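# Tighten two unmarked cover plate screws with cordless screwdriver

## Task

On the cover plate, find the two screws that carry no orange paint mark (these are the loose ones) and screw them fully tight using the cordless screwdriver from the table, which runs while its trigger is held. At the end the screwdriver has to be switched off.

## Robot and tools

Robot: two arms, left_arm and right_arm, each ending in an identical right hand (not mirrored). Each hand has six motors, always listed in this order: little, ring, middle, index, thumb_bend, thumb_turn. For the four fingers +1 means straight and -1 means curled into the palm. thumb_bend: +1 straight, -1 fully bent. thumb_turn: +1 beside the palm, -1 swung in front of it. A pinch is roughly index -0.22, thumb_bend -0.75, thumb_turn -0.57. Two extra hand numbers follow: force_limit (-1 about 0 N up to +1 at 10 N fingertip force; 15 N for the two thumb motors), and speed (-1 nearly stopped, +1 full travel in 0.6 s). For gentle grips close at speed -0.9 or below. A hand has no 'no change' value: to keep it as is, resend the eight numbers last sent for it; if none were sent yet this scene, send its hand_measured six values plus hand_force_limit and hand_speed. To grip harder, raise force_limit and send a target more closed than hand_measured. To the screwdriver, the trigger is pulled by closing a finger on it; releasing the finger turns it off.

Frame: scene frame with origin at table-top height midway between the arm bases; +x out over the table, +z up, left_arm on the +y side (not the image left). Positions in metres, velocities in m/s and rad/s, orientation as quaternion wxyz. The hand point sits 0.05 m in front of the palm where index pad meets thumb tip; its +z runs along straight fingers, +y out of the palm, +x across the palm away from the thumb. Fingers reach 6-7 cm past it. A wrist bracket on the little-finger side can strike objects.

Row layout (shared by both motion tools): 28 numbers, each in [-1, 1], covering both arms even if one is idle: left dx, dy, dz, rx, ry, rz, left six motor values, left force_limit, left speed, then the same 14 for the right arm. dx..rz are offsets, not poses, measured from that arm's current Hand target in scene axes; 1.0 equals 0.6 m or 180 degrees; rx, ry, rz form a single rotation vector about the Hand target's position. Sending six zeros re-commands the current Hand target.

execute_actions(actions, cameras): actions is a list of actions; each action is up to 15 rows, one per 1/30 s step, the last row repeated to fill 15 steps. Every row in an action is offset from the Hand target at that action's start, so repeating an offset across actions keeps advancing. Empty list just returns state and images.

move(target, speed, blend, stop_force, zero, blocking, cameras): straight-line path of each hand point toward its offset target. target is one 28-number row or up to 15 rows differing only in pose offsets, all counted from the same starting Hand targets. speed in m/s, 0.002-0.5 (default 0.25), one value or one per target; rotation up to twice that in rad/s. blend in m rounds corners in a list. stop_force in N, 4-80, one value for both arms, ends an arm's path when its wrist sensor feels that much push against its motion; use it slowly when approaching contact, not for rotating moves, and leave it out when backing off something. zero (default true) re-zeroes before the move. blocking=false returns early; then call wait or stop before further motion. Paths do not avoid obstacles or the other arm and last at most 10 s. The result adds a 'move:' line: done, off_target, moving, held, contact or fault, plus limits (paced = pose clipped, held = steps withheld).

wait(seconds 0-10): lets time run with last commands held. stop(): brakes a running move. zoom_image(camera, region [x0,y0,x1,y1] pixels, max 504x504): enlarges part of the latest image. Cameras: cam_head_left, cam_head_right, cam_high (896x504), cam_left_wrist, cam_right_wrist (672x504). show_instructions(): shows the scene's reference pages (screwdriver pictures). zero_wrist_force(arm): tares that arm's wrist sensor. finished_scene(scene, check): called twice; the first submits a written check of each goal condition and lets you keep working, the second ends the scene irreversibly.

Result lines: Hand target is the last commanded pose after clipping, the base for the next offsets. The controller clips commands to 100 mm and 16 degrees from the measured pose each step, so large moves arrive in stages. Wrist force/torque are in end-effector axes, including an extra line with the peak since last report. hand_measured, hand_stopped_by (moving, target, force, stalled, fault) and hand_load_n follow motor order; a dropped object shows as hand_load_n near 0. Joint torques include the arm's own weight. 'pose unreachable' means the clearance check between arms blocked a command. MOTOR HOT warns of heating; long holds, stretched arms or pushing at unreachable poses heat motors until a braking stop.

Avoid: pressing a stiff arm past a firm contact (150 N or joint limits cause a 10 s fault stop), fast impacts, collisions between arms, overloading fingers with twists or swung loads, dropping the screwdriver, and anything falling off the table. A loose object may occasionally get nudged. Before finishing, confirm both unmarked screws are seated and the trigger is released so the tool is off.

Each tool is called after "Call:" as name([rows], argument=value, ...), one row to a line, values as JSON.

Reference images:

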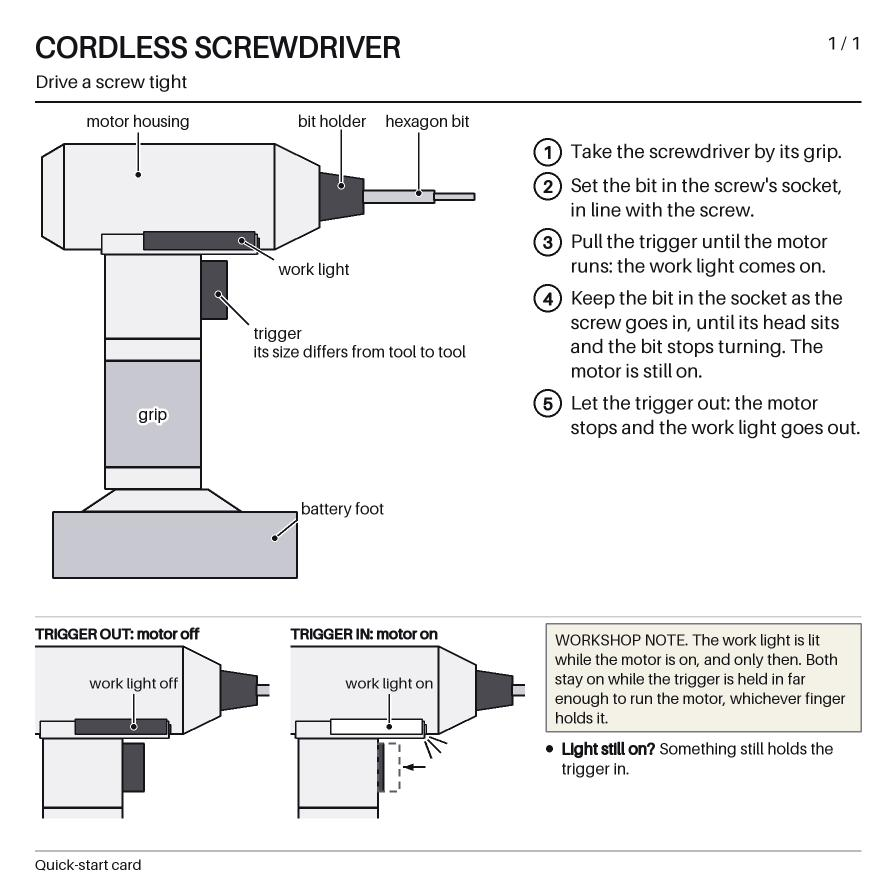

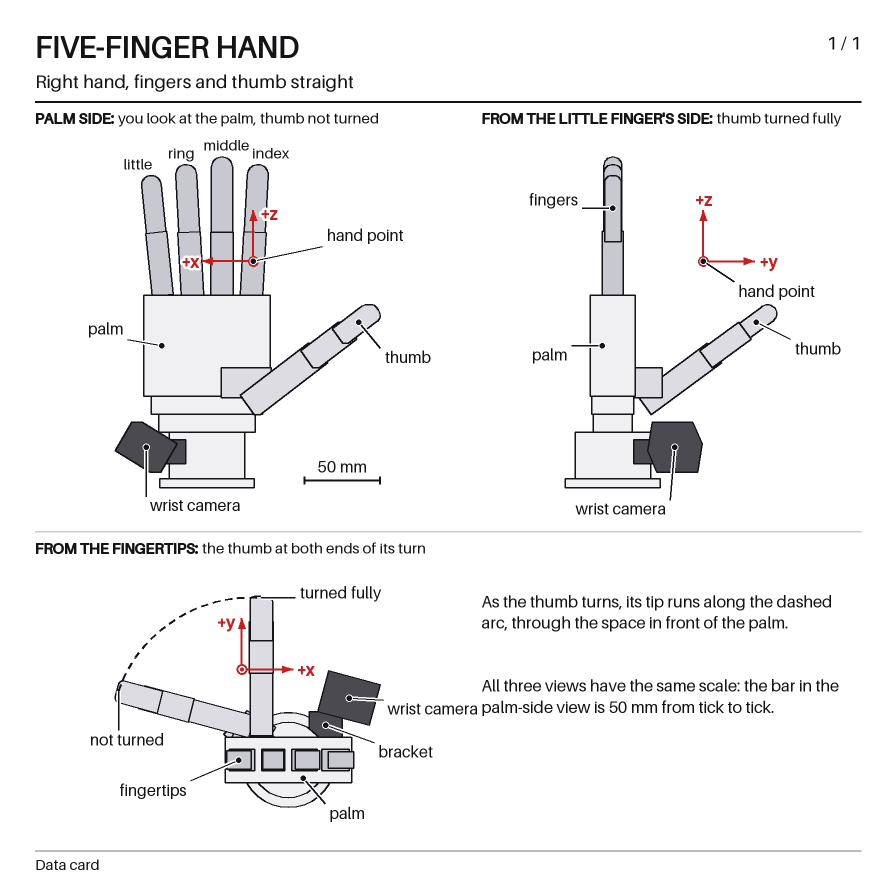

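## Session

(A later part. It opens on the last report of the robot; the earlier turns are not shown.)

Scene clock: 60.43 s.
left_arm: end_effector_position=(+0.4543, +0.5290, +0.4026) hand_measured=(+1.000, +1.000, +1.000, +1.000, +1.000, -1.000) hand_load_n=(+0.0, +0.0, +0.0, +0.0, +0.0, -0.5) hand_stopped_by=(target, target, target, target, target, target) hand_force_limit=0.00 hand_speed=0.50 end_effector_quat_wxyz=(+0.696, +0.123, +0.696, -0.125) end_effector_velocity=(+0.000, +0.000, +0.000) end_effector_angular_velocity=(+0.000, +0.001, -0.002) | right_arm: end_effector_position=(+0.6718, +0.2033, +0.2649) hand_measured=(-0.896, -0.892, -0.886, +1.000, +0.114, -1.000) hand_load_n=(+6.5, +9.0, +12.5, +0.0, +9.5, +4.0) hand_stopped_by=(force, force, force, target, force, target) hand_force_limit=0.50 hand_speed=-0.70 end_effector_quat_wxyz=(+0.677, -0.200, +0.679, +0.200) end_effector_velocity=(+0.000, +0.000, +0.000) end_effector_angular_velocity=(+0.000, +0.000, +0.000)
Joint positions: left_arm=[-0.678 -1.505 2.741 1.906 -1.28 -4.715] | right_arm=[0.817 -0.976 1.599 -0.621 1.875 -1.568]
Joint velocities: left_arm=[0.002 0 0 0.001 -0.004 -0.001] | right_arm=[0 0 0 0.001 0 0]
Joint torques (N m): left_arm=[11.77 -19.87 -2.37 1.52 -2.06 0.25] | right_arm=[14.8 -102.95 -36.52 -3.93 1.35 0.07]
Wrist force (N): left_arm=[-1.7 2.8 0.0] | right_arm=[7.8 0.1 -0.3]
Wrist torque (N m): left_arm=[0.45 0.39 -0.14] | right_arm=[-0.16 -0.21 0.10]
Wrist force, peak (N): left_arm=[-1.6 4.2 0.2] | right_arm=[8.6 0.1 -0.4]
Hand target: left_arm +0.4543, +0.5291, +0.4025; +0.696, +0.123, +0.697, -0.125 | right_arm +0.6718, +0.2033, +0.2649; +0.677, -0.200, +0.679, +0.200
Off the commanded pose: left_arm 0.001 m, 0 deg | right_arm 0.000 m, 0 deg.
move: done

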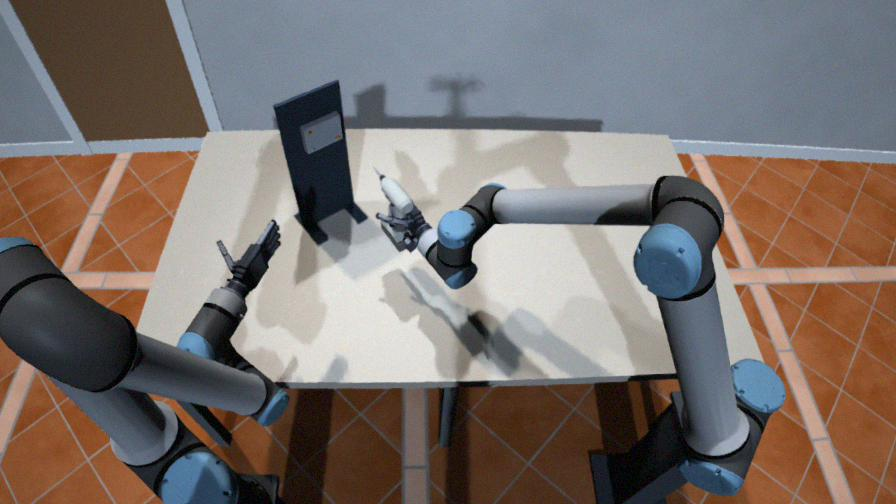

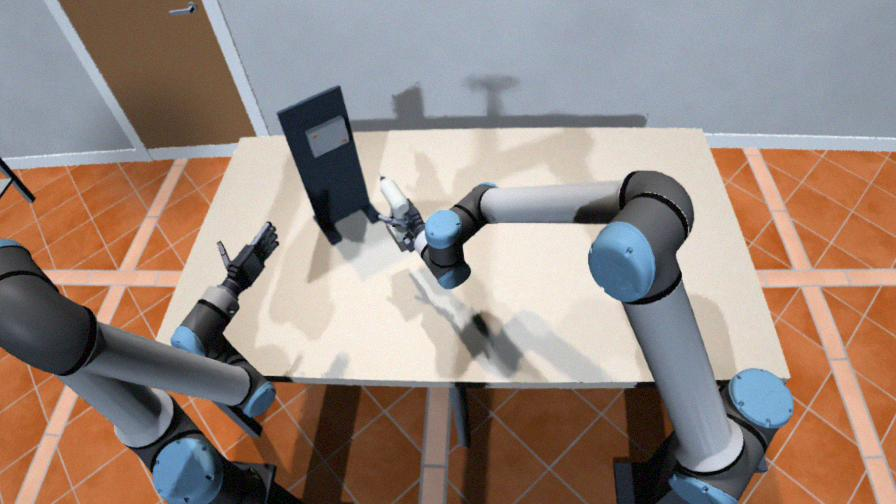

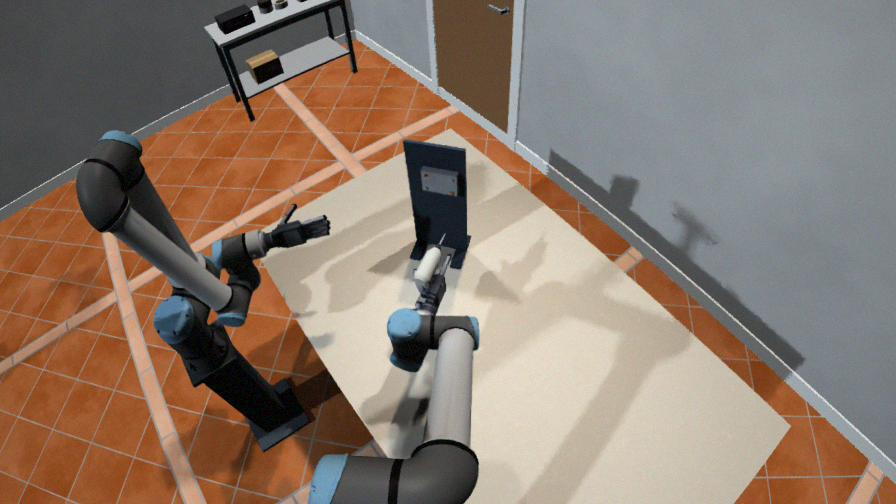

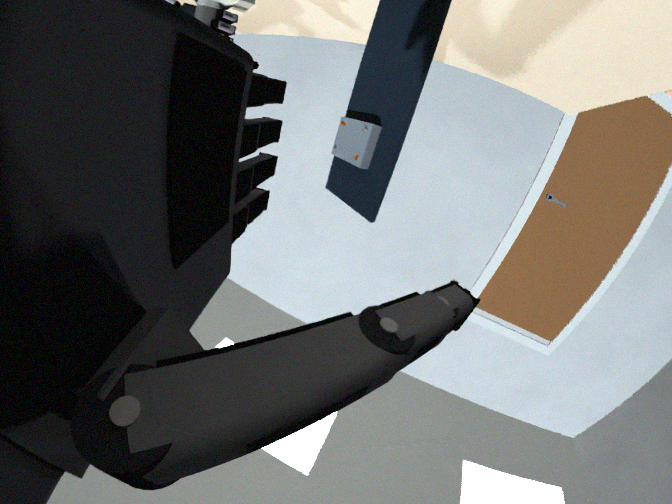

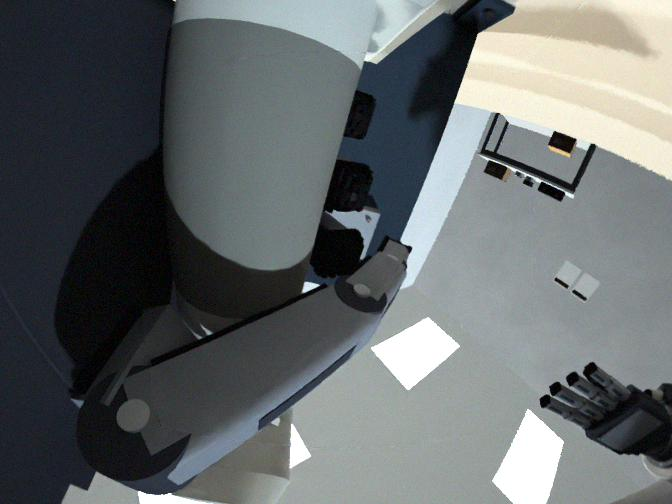

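Call:
move(target=[0.11,0.12,0.2, 0.0644,0.0921,-0.165, 1,1,1,1,1,-1,0,0.5, 0,0,0,0,0,0,-0.98,-0.98,-0.98,1,-0.98,-1,0.5,-0.7], speed=0.2, cameras=["cam_left_wrist","cam_high"])

Scene clock: 62.80 s.
left_arm: end_effector_position=(+0.5204, +0.6015, +0.5229) hand_measured=(+1.000, +1.000, +1.000, +1.000, +1.000, -1.000) hand_load_n=(+0.0, +0.0, +0.0, +0.0, +0.0, +0.0) hand_stopped_by=(target, target, target, target, target, target) hand_force_limit=0.00 hand_speed=0.50 end_effector_quat_wxyz=(+0.519, +0.346, +0.742, -0.244) end_effector_velocity=(+0.000, -0.001, -0.001) end_effector_angular_velocity=(-0.001, +0.005, -0.001) | right_arm: end_effector_position=(+0.6718, +0.2033, +0.2649) hand_measured=(-0.896, -0.892, -0.886, +1.000, +0.114, -1.000) hand_load_n=(+6.5, +9.5, +13.0, +0.0, +9.5, +4.0) hand_stopped_by=(force, force, force, target, force, target) hand_force_limit=0.50 hand_speed=-0.70 end_effector_quat_wxyz=(+0.677, -0.200, +0.679, +0.200) end_effector_velocity=(+0.000, +0.000, -0.002) end_effector_angular_velocity=(-0.002, +0.001, +0.000)
Joint positions: left_arm=[0.031 -1.782 2.327 3.151 -2.434 -4.277] | right_arm=[0.817 -0.976 1.599 -0.621 1.875 -1.568]
Joint velocities: left_arm=[-0.001 0 0 0.004 0 -0.002] | right_arm=[0 0.001 0 0.001 0 0]
Joint torques (N m): left_arm=[6.23 -4.38 -35.09 -0.02 -2.92 2.33] | right_arm=[13.6 -103.12 -36.67 -2.89 1.35 0.27]
Wrist force (N): left_arm=[-1.5 2.5 -1.1] | right_arm=[8.0 0.4 -0.3]
Wrist torque (N m): left_arm=[0.51 0.39 -0.10] | right_arm=[-0.11 -0.24 0.12]
Wrist force, peak (N): left_arm=[-2.8 3.8 -1.7] | right_arm=[8.5 0.6 -0.2]
Hand target: left_arm +0.5205, +0.6015, +0.5228; +0.519, +0.346, +0.743, -0.244 | right_arm +0.6718, +0.2033, +0.2649; +0.677, -0.200, +0.679, +0.200
Off the commanded pose: left_arm 0.001 m, 0 deg | right_arm 0.000 m, 0 deg.
move: done
Images, in order (width x height): cam_high 896x504, cam_left_wrist 672x504.

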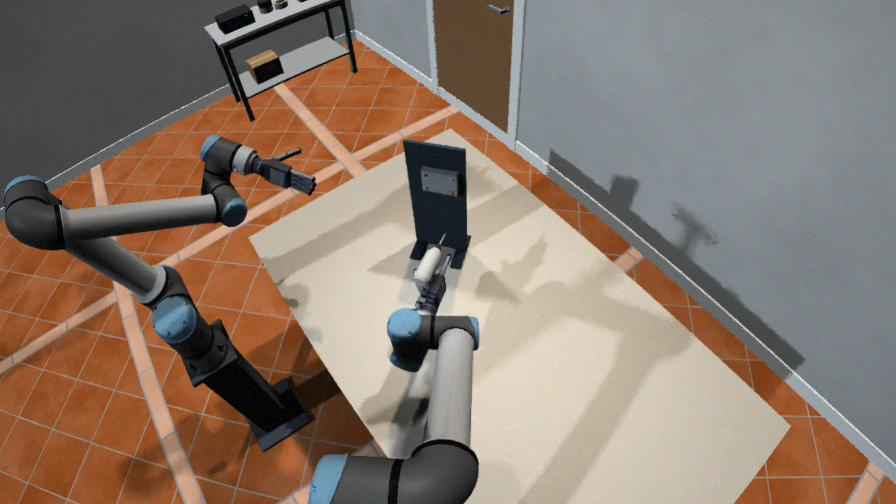

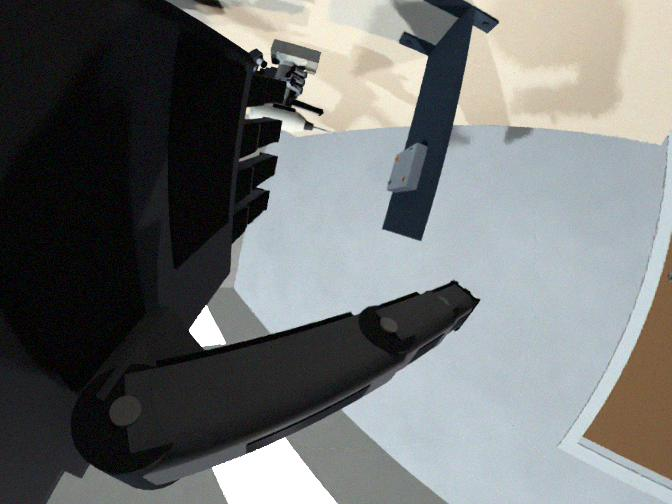

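Call:
wait(seconds=0)

Scene clock: 63.57 s.
left_arm: end_effector_position=(+0.5204, +0.6015, +0.5228) hand_measured=(+1.000, +1.000, +1.000, +1.000, +1.000, -1.000) hand_load_n=(+0.0, +0.0, +0.0, +0.0, +0.0, +0.0) hand_stopped_by=(target, target, target, target, target, target) hand_force_limit=0.00 hand_speed=0.50 end_effector_quat_wxyz=(+0.519, +0.346, +0.743, -0.244) end_effector_velocity=(+0.000, +0.000, +0.000) end_effector_angular_velocity=(+0.000, +0.000, +0.001) | right_arm: end_effector_position=(+0.6718, +0.2033, +0.2649) hand_measured=(-0.896, -0.892, -0.886, +1.000, +0.114, -1.000) hand_load_n=(+7.0, +9.5, +13.0, +0.0, +9.0, +4.0) hand_stopped_by=(force, force, force, target, force, target) hand_force_limit=0.50 hand_speed=-0.70 end_effector_quat_wxyz=(+0.677, -0.200, +0.679, +0.200) end_effector_velocity=(+0.000, +0.000, +0.000) end_effector_angular_velocity=(+0.000, +0.000, +0.000)
Joint positions: left_arm=[0.031 -1.782 2.327 3.152 -2.434 -4.276] | right_arm=[0.817 -0.976 1.599 -0.621 1.875 -1.568]
Joint velocities: left_arm=[0.001 0 0 0 0 0] | right_arm=[0 0 0 0 0 0]
Joint torques (N m): left_arm=[7.06 -5.51 -38.4 -0.53 -3.08 3.92] | right_arm=[13.66 -102.77 -37.22 -2.39 1.37 0.45]
Wrist force (N): left_arm=[-1.4 3.0 -1.0] | right_arm=[8.4 0.7 -0.4]
Wrist torque (N m): left_arm=[0.58 0.36 -0.08] | right_arm=[-0.07 -0.30 0.15]
Wrist force, peak (N): left_arm=[-1.4 3.0 -1.1] | right_arm=[8.4 0.7 -0.4]
Hand target: left_arm +0.5205, +0.6015, +0.5228; +0.519, +0.346, +0.743, -0.244 | right_arm +0.6718, +0.2033, +0.2649; +0.677, -0.200, +0.679, +0.200
Off the commanded pose: left_arm 0.001 m, 0 deg | right_arm 0.000 m, 0 deg.

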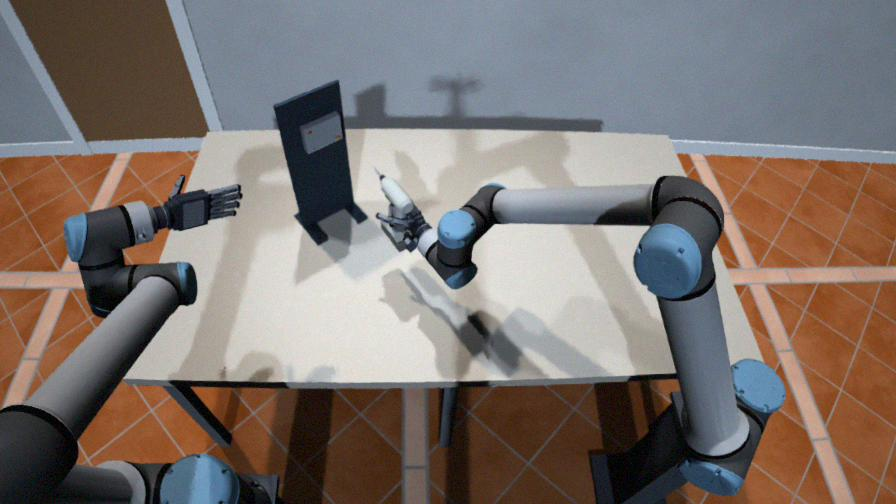

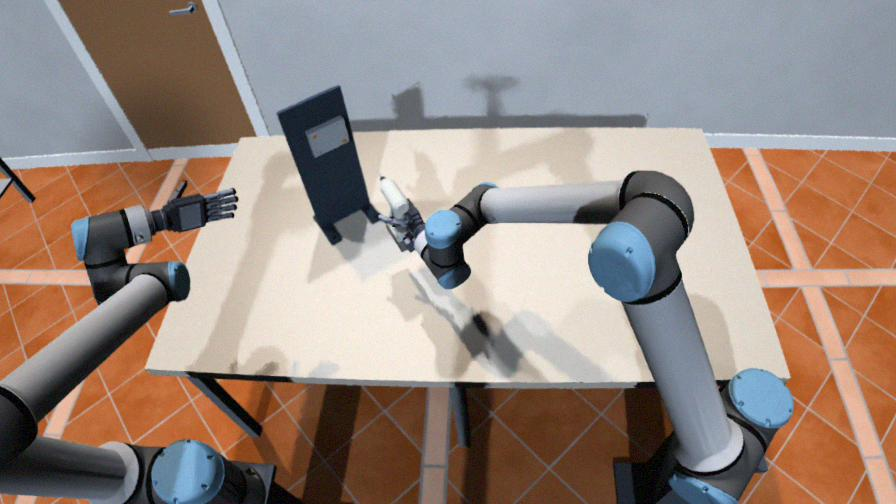

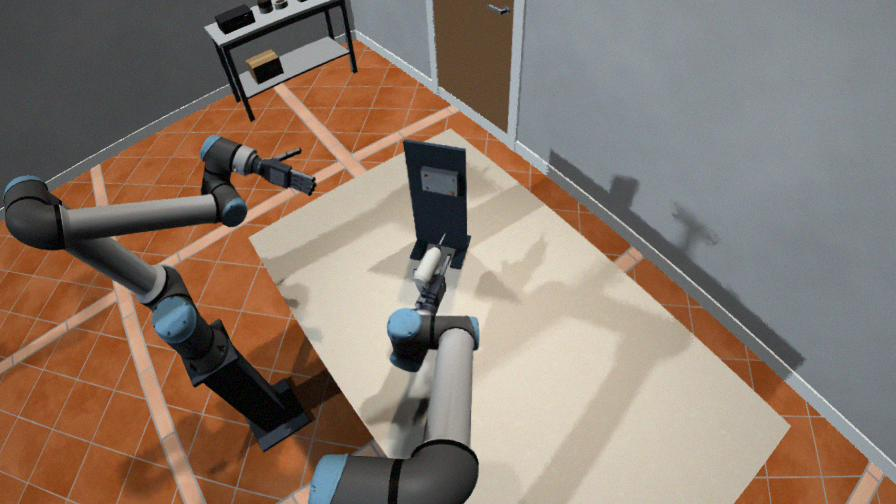

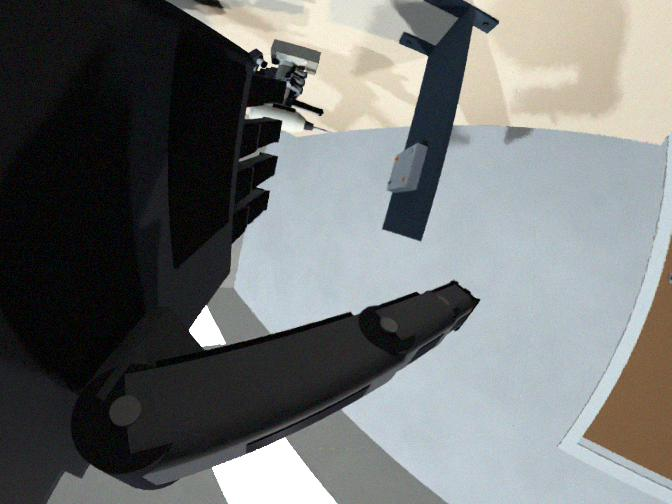

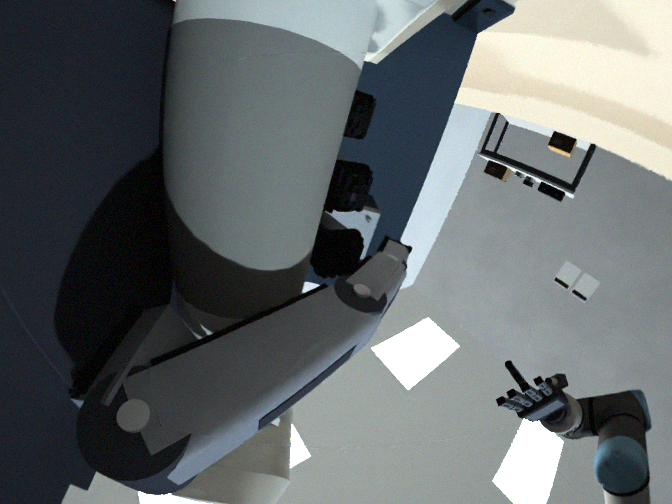

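Call:
zoom_image(camera="cam_left_wrist", region=[240, 20, 480, 200])

Call:
zoom_image(camera="cam_head_left", region=[260, 70, 460, 220])

Call:
zoom_image(camera="cam_head_right", region=[260, 80, 460, 230])

Call:
zoom_image(camera="cam_high", region=[380, 130, 500, 290])

Scaled by 2.100 from the camera's 672x504 image, which has a finer 960x720 frame.

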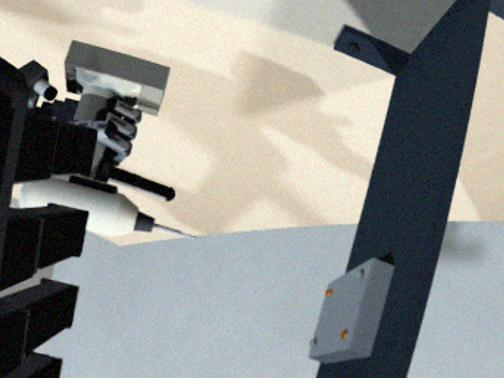

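Scaled by 2.520.

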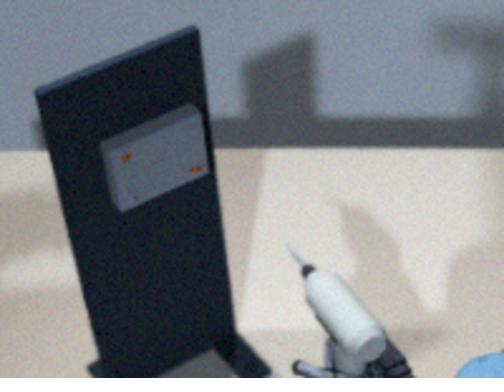

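Scaled by 2.520.

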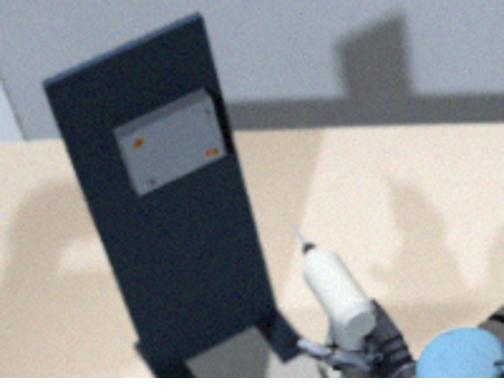

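Scaled by 3.150.

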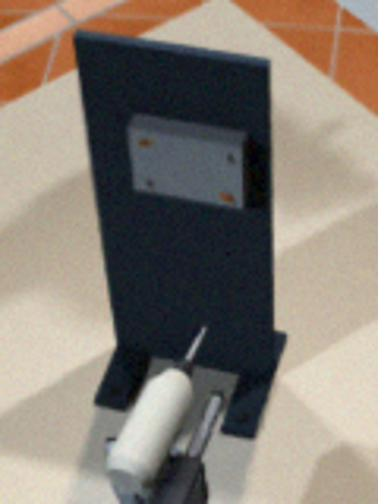

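Call:
zoom_image(camera="cam_head_left", region=[280, 180, 380, 255])

Call:
zoom_image(camera="cam_head_right", region=[300, 180, 400, 255])

Call:
zoom_image(camera="cam_head_left", region=[270, 75, 370, 150])

Call:
zoom_image(camera="cam_head_right", region=[270, 80, 370, 155])

Scaled by 5.040.

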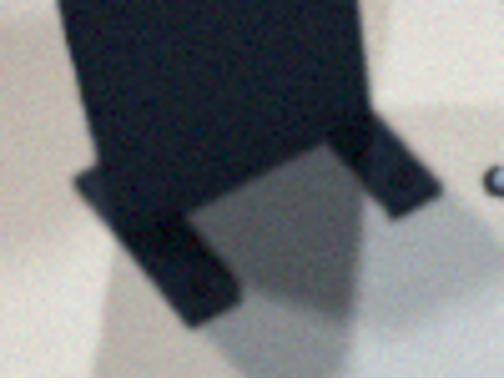

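Scaled by 5.040.

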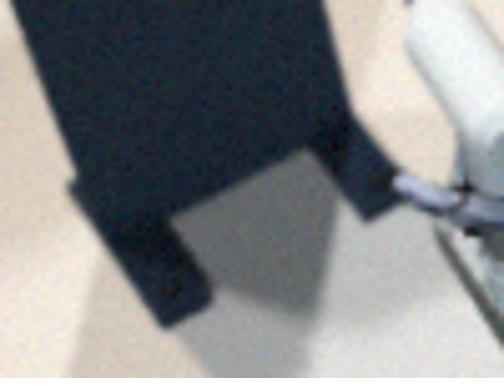

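Scaled by 5.040.

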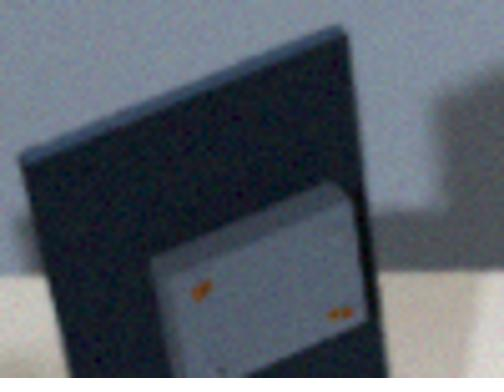

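Scaled by 5.040.

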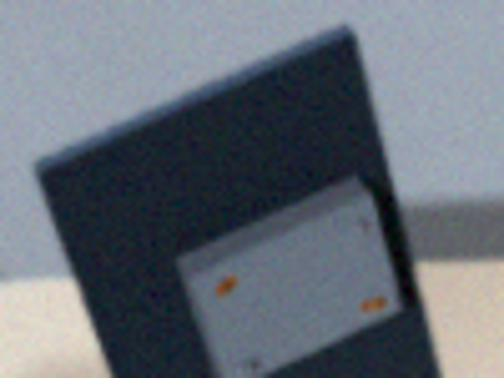

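Call:
move(target=[0.199,-0.069,0.062,0.043,0.036,-0.083,1,1,1,1,1,-1,0,0.5,0.092,0.13,0.152,0,0,0.0167,-0.98,-0.98,-0.98,1,-0.98,-1,0.5,-0.7], speed=0.12)

Scene clock: 68.57 s.
left_arm: end_effector_position=(+0.6402, +0.5602, +0.5598) hand_measured=(+1.000, +1.000, +1.000, +1.000, +1.000, -1.000) hand_load_n=(+0.0, +0.0, +0.0, +0.0, +0.0, +0.0) hand_stopped_by=(target, target, target, target, target, target) hand_force_limit=0.00 hand_speed=0.50 end_effector_quat_wxyz=(+0.416, +0.459, +0.734, -0.278) end_effector_velocity=(+0.000, +0.001, +0.000) end_effector_angular_velocity=(+0.000, +0.001, +0.001) | right_arm: end_effector_position=(+0.7270, +0.2812, +0.3560) hand_measured=(-0.896, -0.892, -0.886, +1.000, +0.114, -1.000) hand_load_n=(+6.5, +9.0, +12.5, +0.0, +9.0, +4.0) hand_stopped_by=(force, force, force, target, force, target) hand_force_limit=0.50 hand_speed=-0.70 end_effector_quat_wxyz=(+0.672, -0.217, +0.674, +0.218) end_effector_velocity=(+0.000, +0.000, +0.000) end_effector_angular_velocity=(+0.000, +0.000, +0.000)
Joint positions: left_arm=[0.004 -1.644 1.981 3.801 -2.504 -3.851] | right_arm=[0.809 -0.915 1.312 -0.394 1.814 -1.569]
Joint velocities: left_arm=[0.001 0 0 0 0 -0.001] | right_arm=[0 0 0 0 0 0]
Joint torques (N m): left_arm=[8.29 -47.77 -39.99 -1.1 -0.65 -0.49] | right_arm=[1.28 -116.84 -51.53 -5.23 2.18 0.38]
Wrist force (N): left_arm=[-1.7 2.6 -1.4] | right_arm=[8.1 0.3 -0.3]
Wrist torque (N m): left_arm=[0.58 0.40 -0.09] | right_arm=[-0.12 -0.25 0.13]
Wrist force, peak (N): left_arm=[-2.5 3.7 -0.9] | right_arm=[9.7 -0.5 -1.8]
Hand target: left_arm +0.6402, +0.5603, +0.5598; +0.416, +0.459, +0.734, -0.278 | right_arm +0.7270, +0.2813, +0.3562; +0.672, -0.217, +0.674, +0.218
Off the commanded pose: left_arm 0.000 m, 0 deg | right_arm 0.000 m, 0 deg.
move: done

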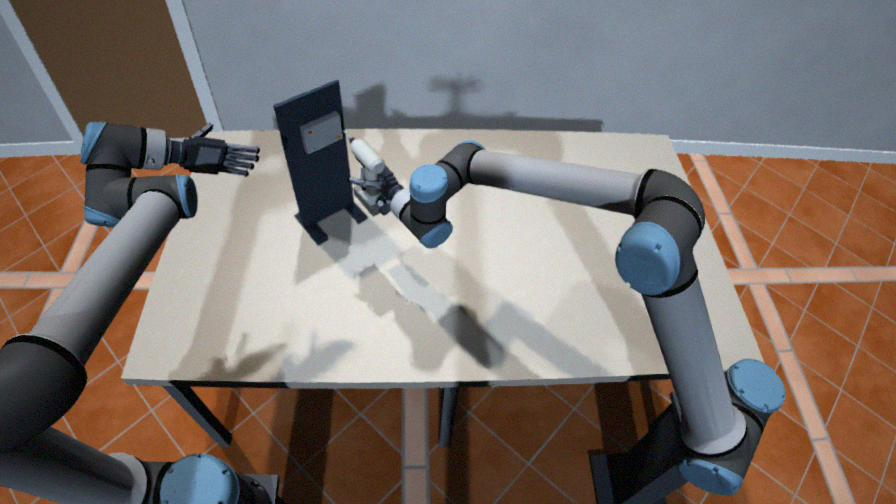

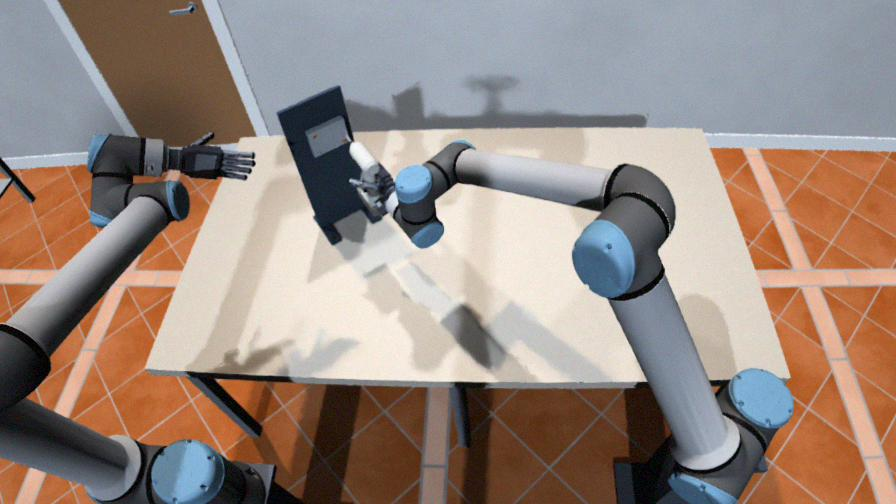

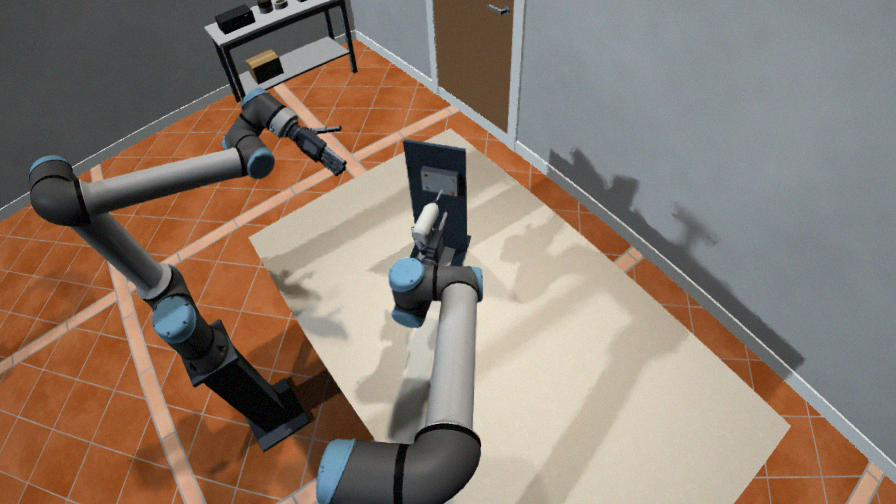

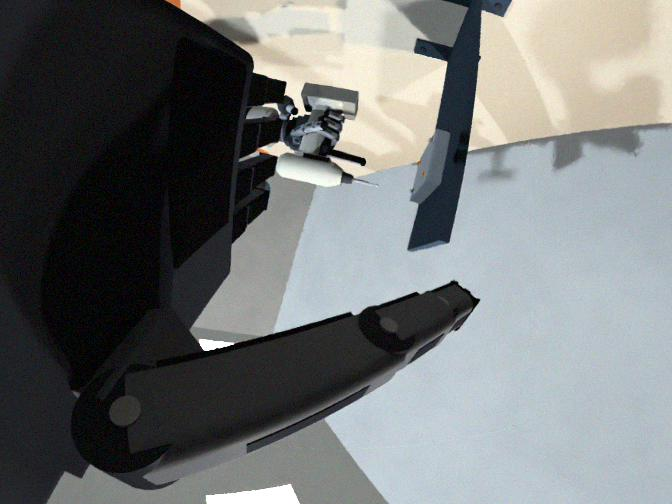

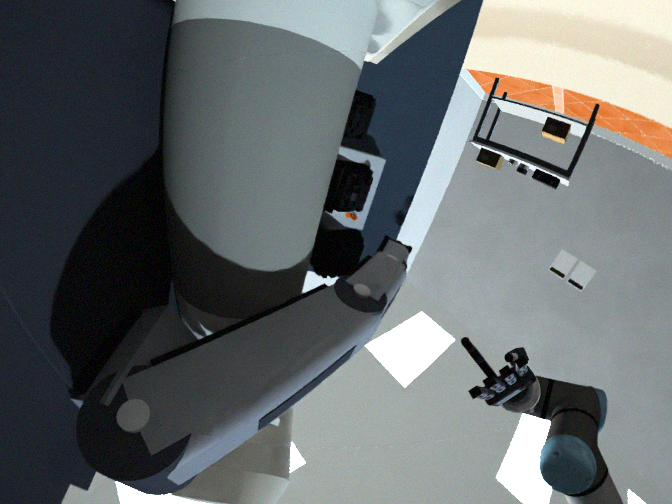

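Call:
zoom_image(camera="cam_left_wrist", region=[260, 70, 500, 250])

Call:
zoom_image(camera="cam_head_right", region=[280, 90, 400, 180])

Call:
zoom_image(camera="cam_head_left", region=[280, 90, 400, 180])

Call:
zoom_image(camera="cam_high", region=[390, 130, 490, 205])

Scaled by 2.100 from the camera's 672x504 image, which has a finer 960x720 frame.

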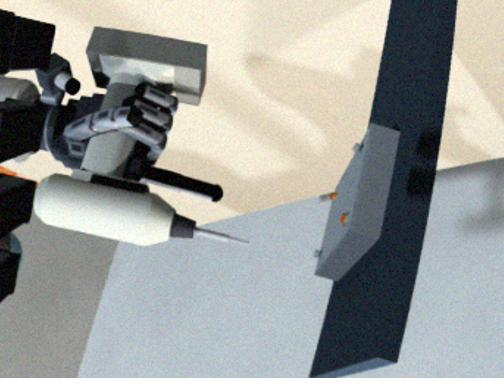

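Scaled by 4.200.

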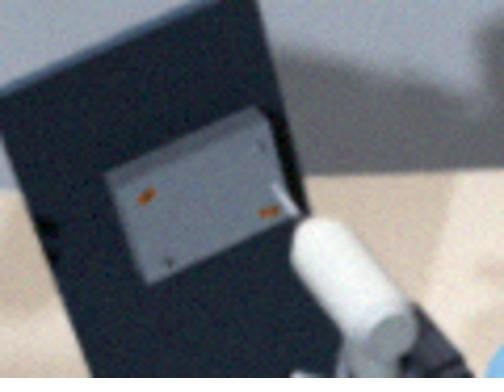

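Scaled by 4.200.

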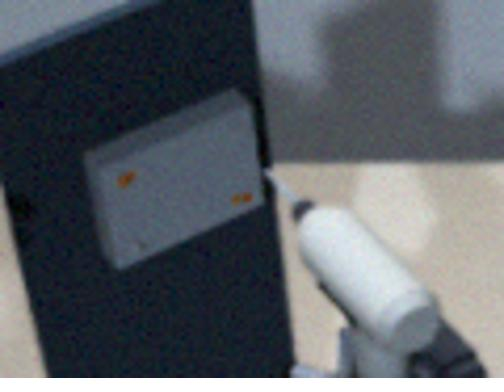

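Scaled by 5.040.

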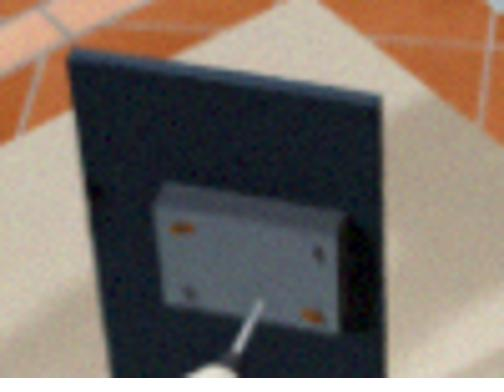

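Call:
zoom_image(camera="cam_left_wrist", region=[360, 120, 480, 210])

Scaled by 4.200 from the camera's 672x504 image, which has a finer 960x720 frame.

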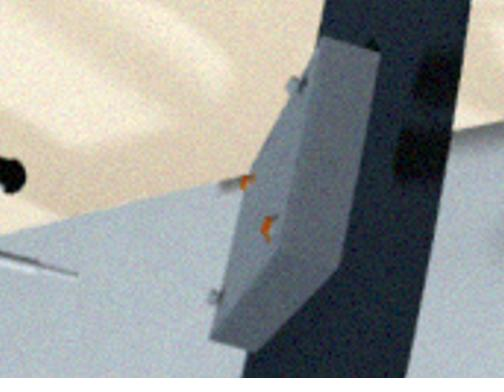

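Call:
move(target=[-0.128,-0.267,-0.016,0,0,0.194,1,1,1,1,1,-1,0,0.5,0,0,0,0,0,0,-0.98,-0.98,-0.98,1,-0.98,-1,0.5,-0.7], speed=0.12, cameras=["cam_head_left","cam_left_wrist","cam_high"])

Call:
zoom_image(camera="cam_left_wrist", region=[260, 70, 500, 250])

Scene clock: 72.77 s.
left_arm: end_effector_position=(+0.5632, +0.3995, +0.5500) hand_measured=(+1.000, +1.000, +1.000, +1.000, +1.000, -1.000) hand_load_n=(+0.0, +0.0, +0.0, +0.0, +0.0, +0.0) hand_stopped_by=(target, target, target, target, target, target) hand_force_limit=0.00 hand_speed=0.50 end_effector_quat_wxyz=(+0.480, +0.218, +0.838, -0.141) end_effector_velocity=(+0.000, +0.000, +0.001) end_effector_angular_velocity=(+0.000, -0.001, +0.002) | right_arm: end_effector_position=(+0.7270, +0.2813, +0.3562) hand_measured=(-0.896, -0.892, -0.886, +1.000, +0.114, -1.000) hand_load_n=(+6.5, +9.5, +12.5, +0.0, +9.5, +4.0) hand_stopped_by=(force, force, force, target, force, target) hand_force_limit=0.50 hand_speed=-0.70 end_effector_quat_wxyz=(+0.672, -0.217, +0.674, +0.218) end_effector_velocity=(+0.000, +0.000, -0.001) end_effector_angular_velocity=(+0.000, +0.000, +0.000)
Joint positions: left_arm=[-0.653 -1.894 2.265 3.297 -1.503 -4.783] | right_arm=[0.809 -0.915 1.312 -0.394 1.814 -1.569]
Joint velocities: left_arm=[0 0 -0.001 0 0.002 0] | right_arm=[0 0.001 0 -0.001 0 0]
Joint torques (N m): left_arm=[-11.57 4.96 -54.71 -6.97 2.38 1.01] | right_arm=[13.89 -116.21 -43.01 -2.22 1.61 0.99]
Wrist force (N): left_arm=[-1.5 2.2 -0.9] | right_arm=[8.1 0.3 -0.2]
Wrist torque (N m): left_arm=[0.48 0.36 -0.08] | right_arm=[-0.12 -0.26 0.14]
Wrist force, peak (N): left_arm=[-1.4 3.4 -1.9] | right_arm=[8.6 0.1 -0.1]
Hand target: left_arm +0.5632, +0.3994, +0.5501; +0.480, +0.218, +0.838, -0.141 | right_arm +0.7270, +0.2813, +0.3562; +0.672, -0.217, +0.674, +0.218
Off the commanded pose: left_arm 0.001 m, 0 deg | right_arm 0.000 m, 0 deg.
move: done
Images, in order (width x height): cam_head_left 896x504, cam_high 896x504, cam_left_wrist 672x504.

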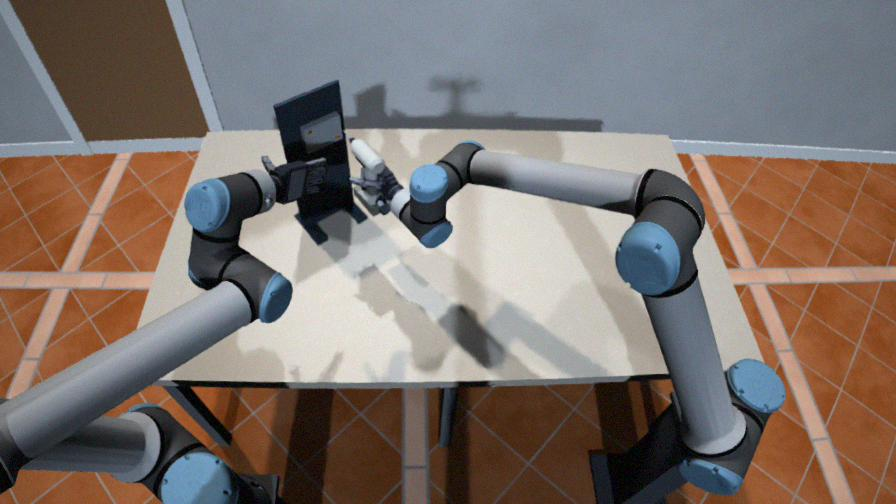

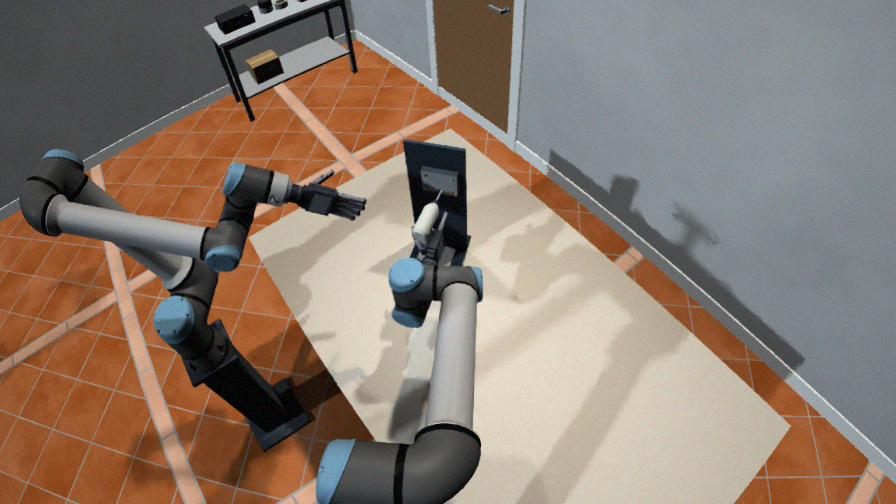

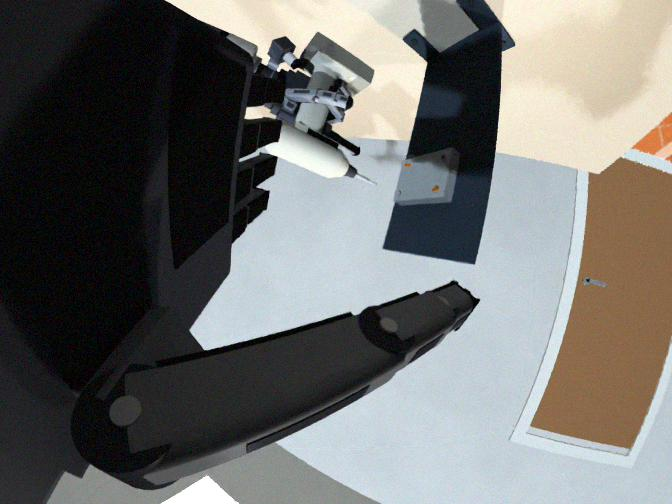

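Scaled by 2.100 from the camera's 672x504 image, which has a finer 960x720 frame.

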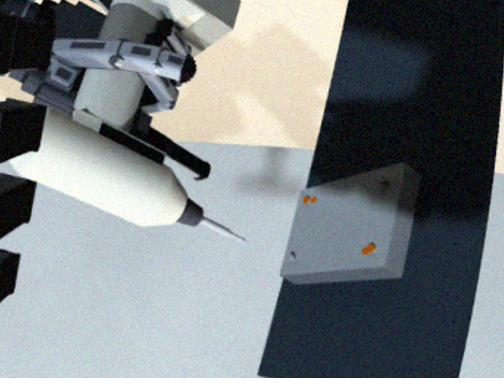

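Call:
zoom_image(camera="cam_left_wrist", region=[350, 130, 470, 220])

Scaled by 4.200 from the camera's 672x504 image, which has a finer 960x720 frame.

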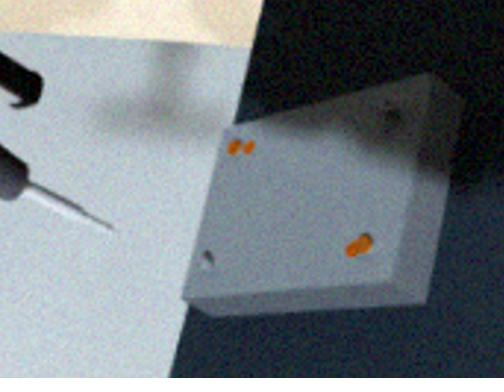

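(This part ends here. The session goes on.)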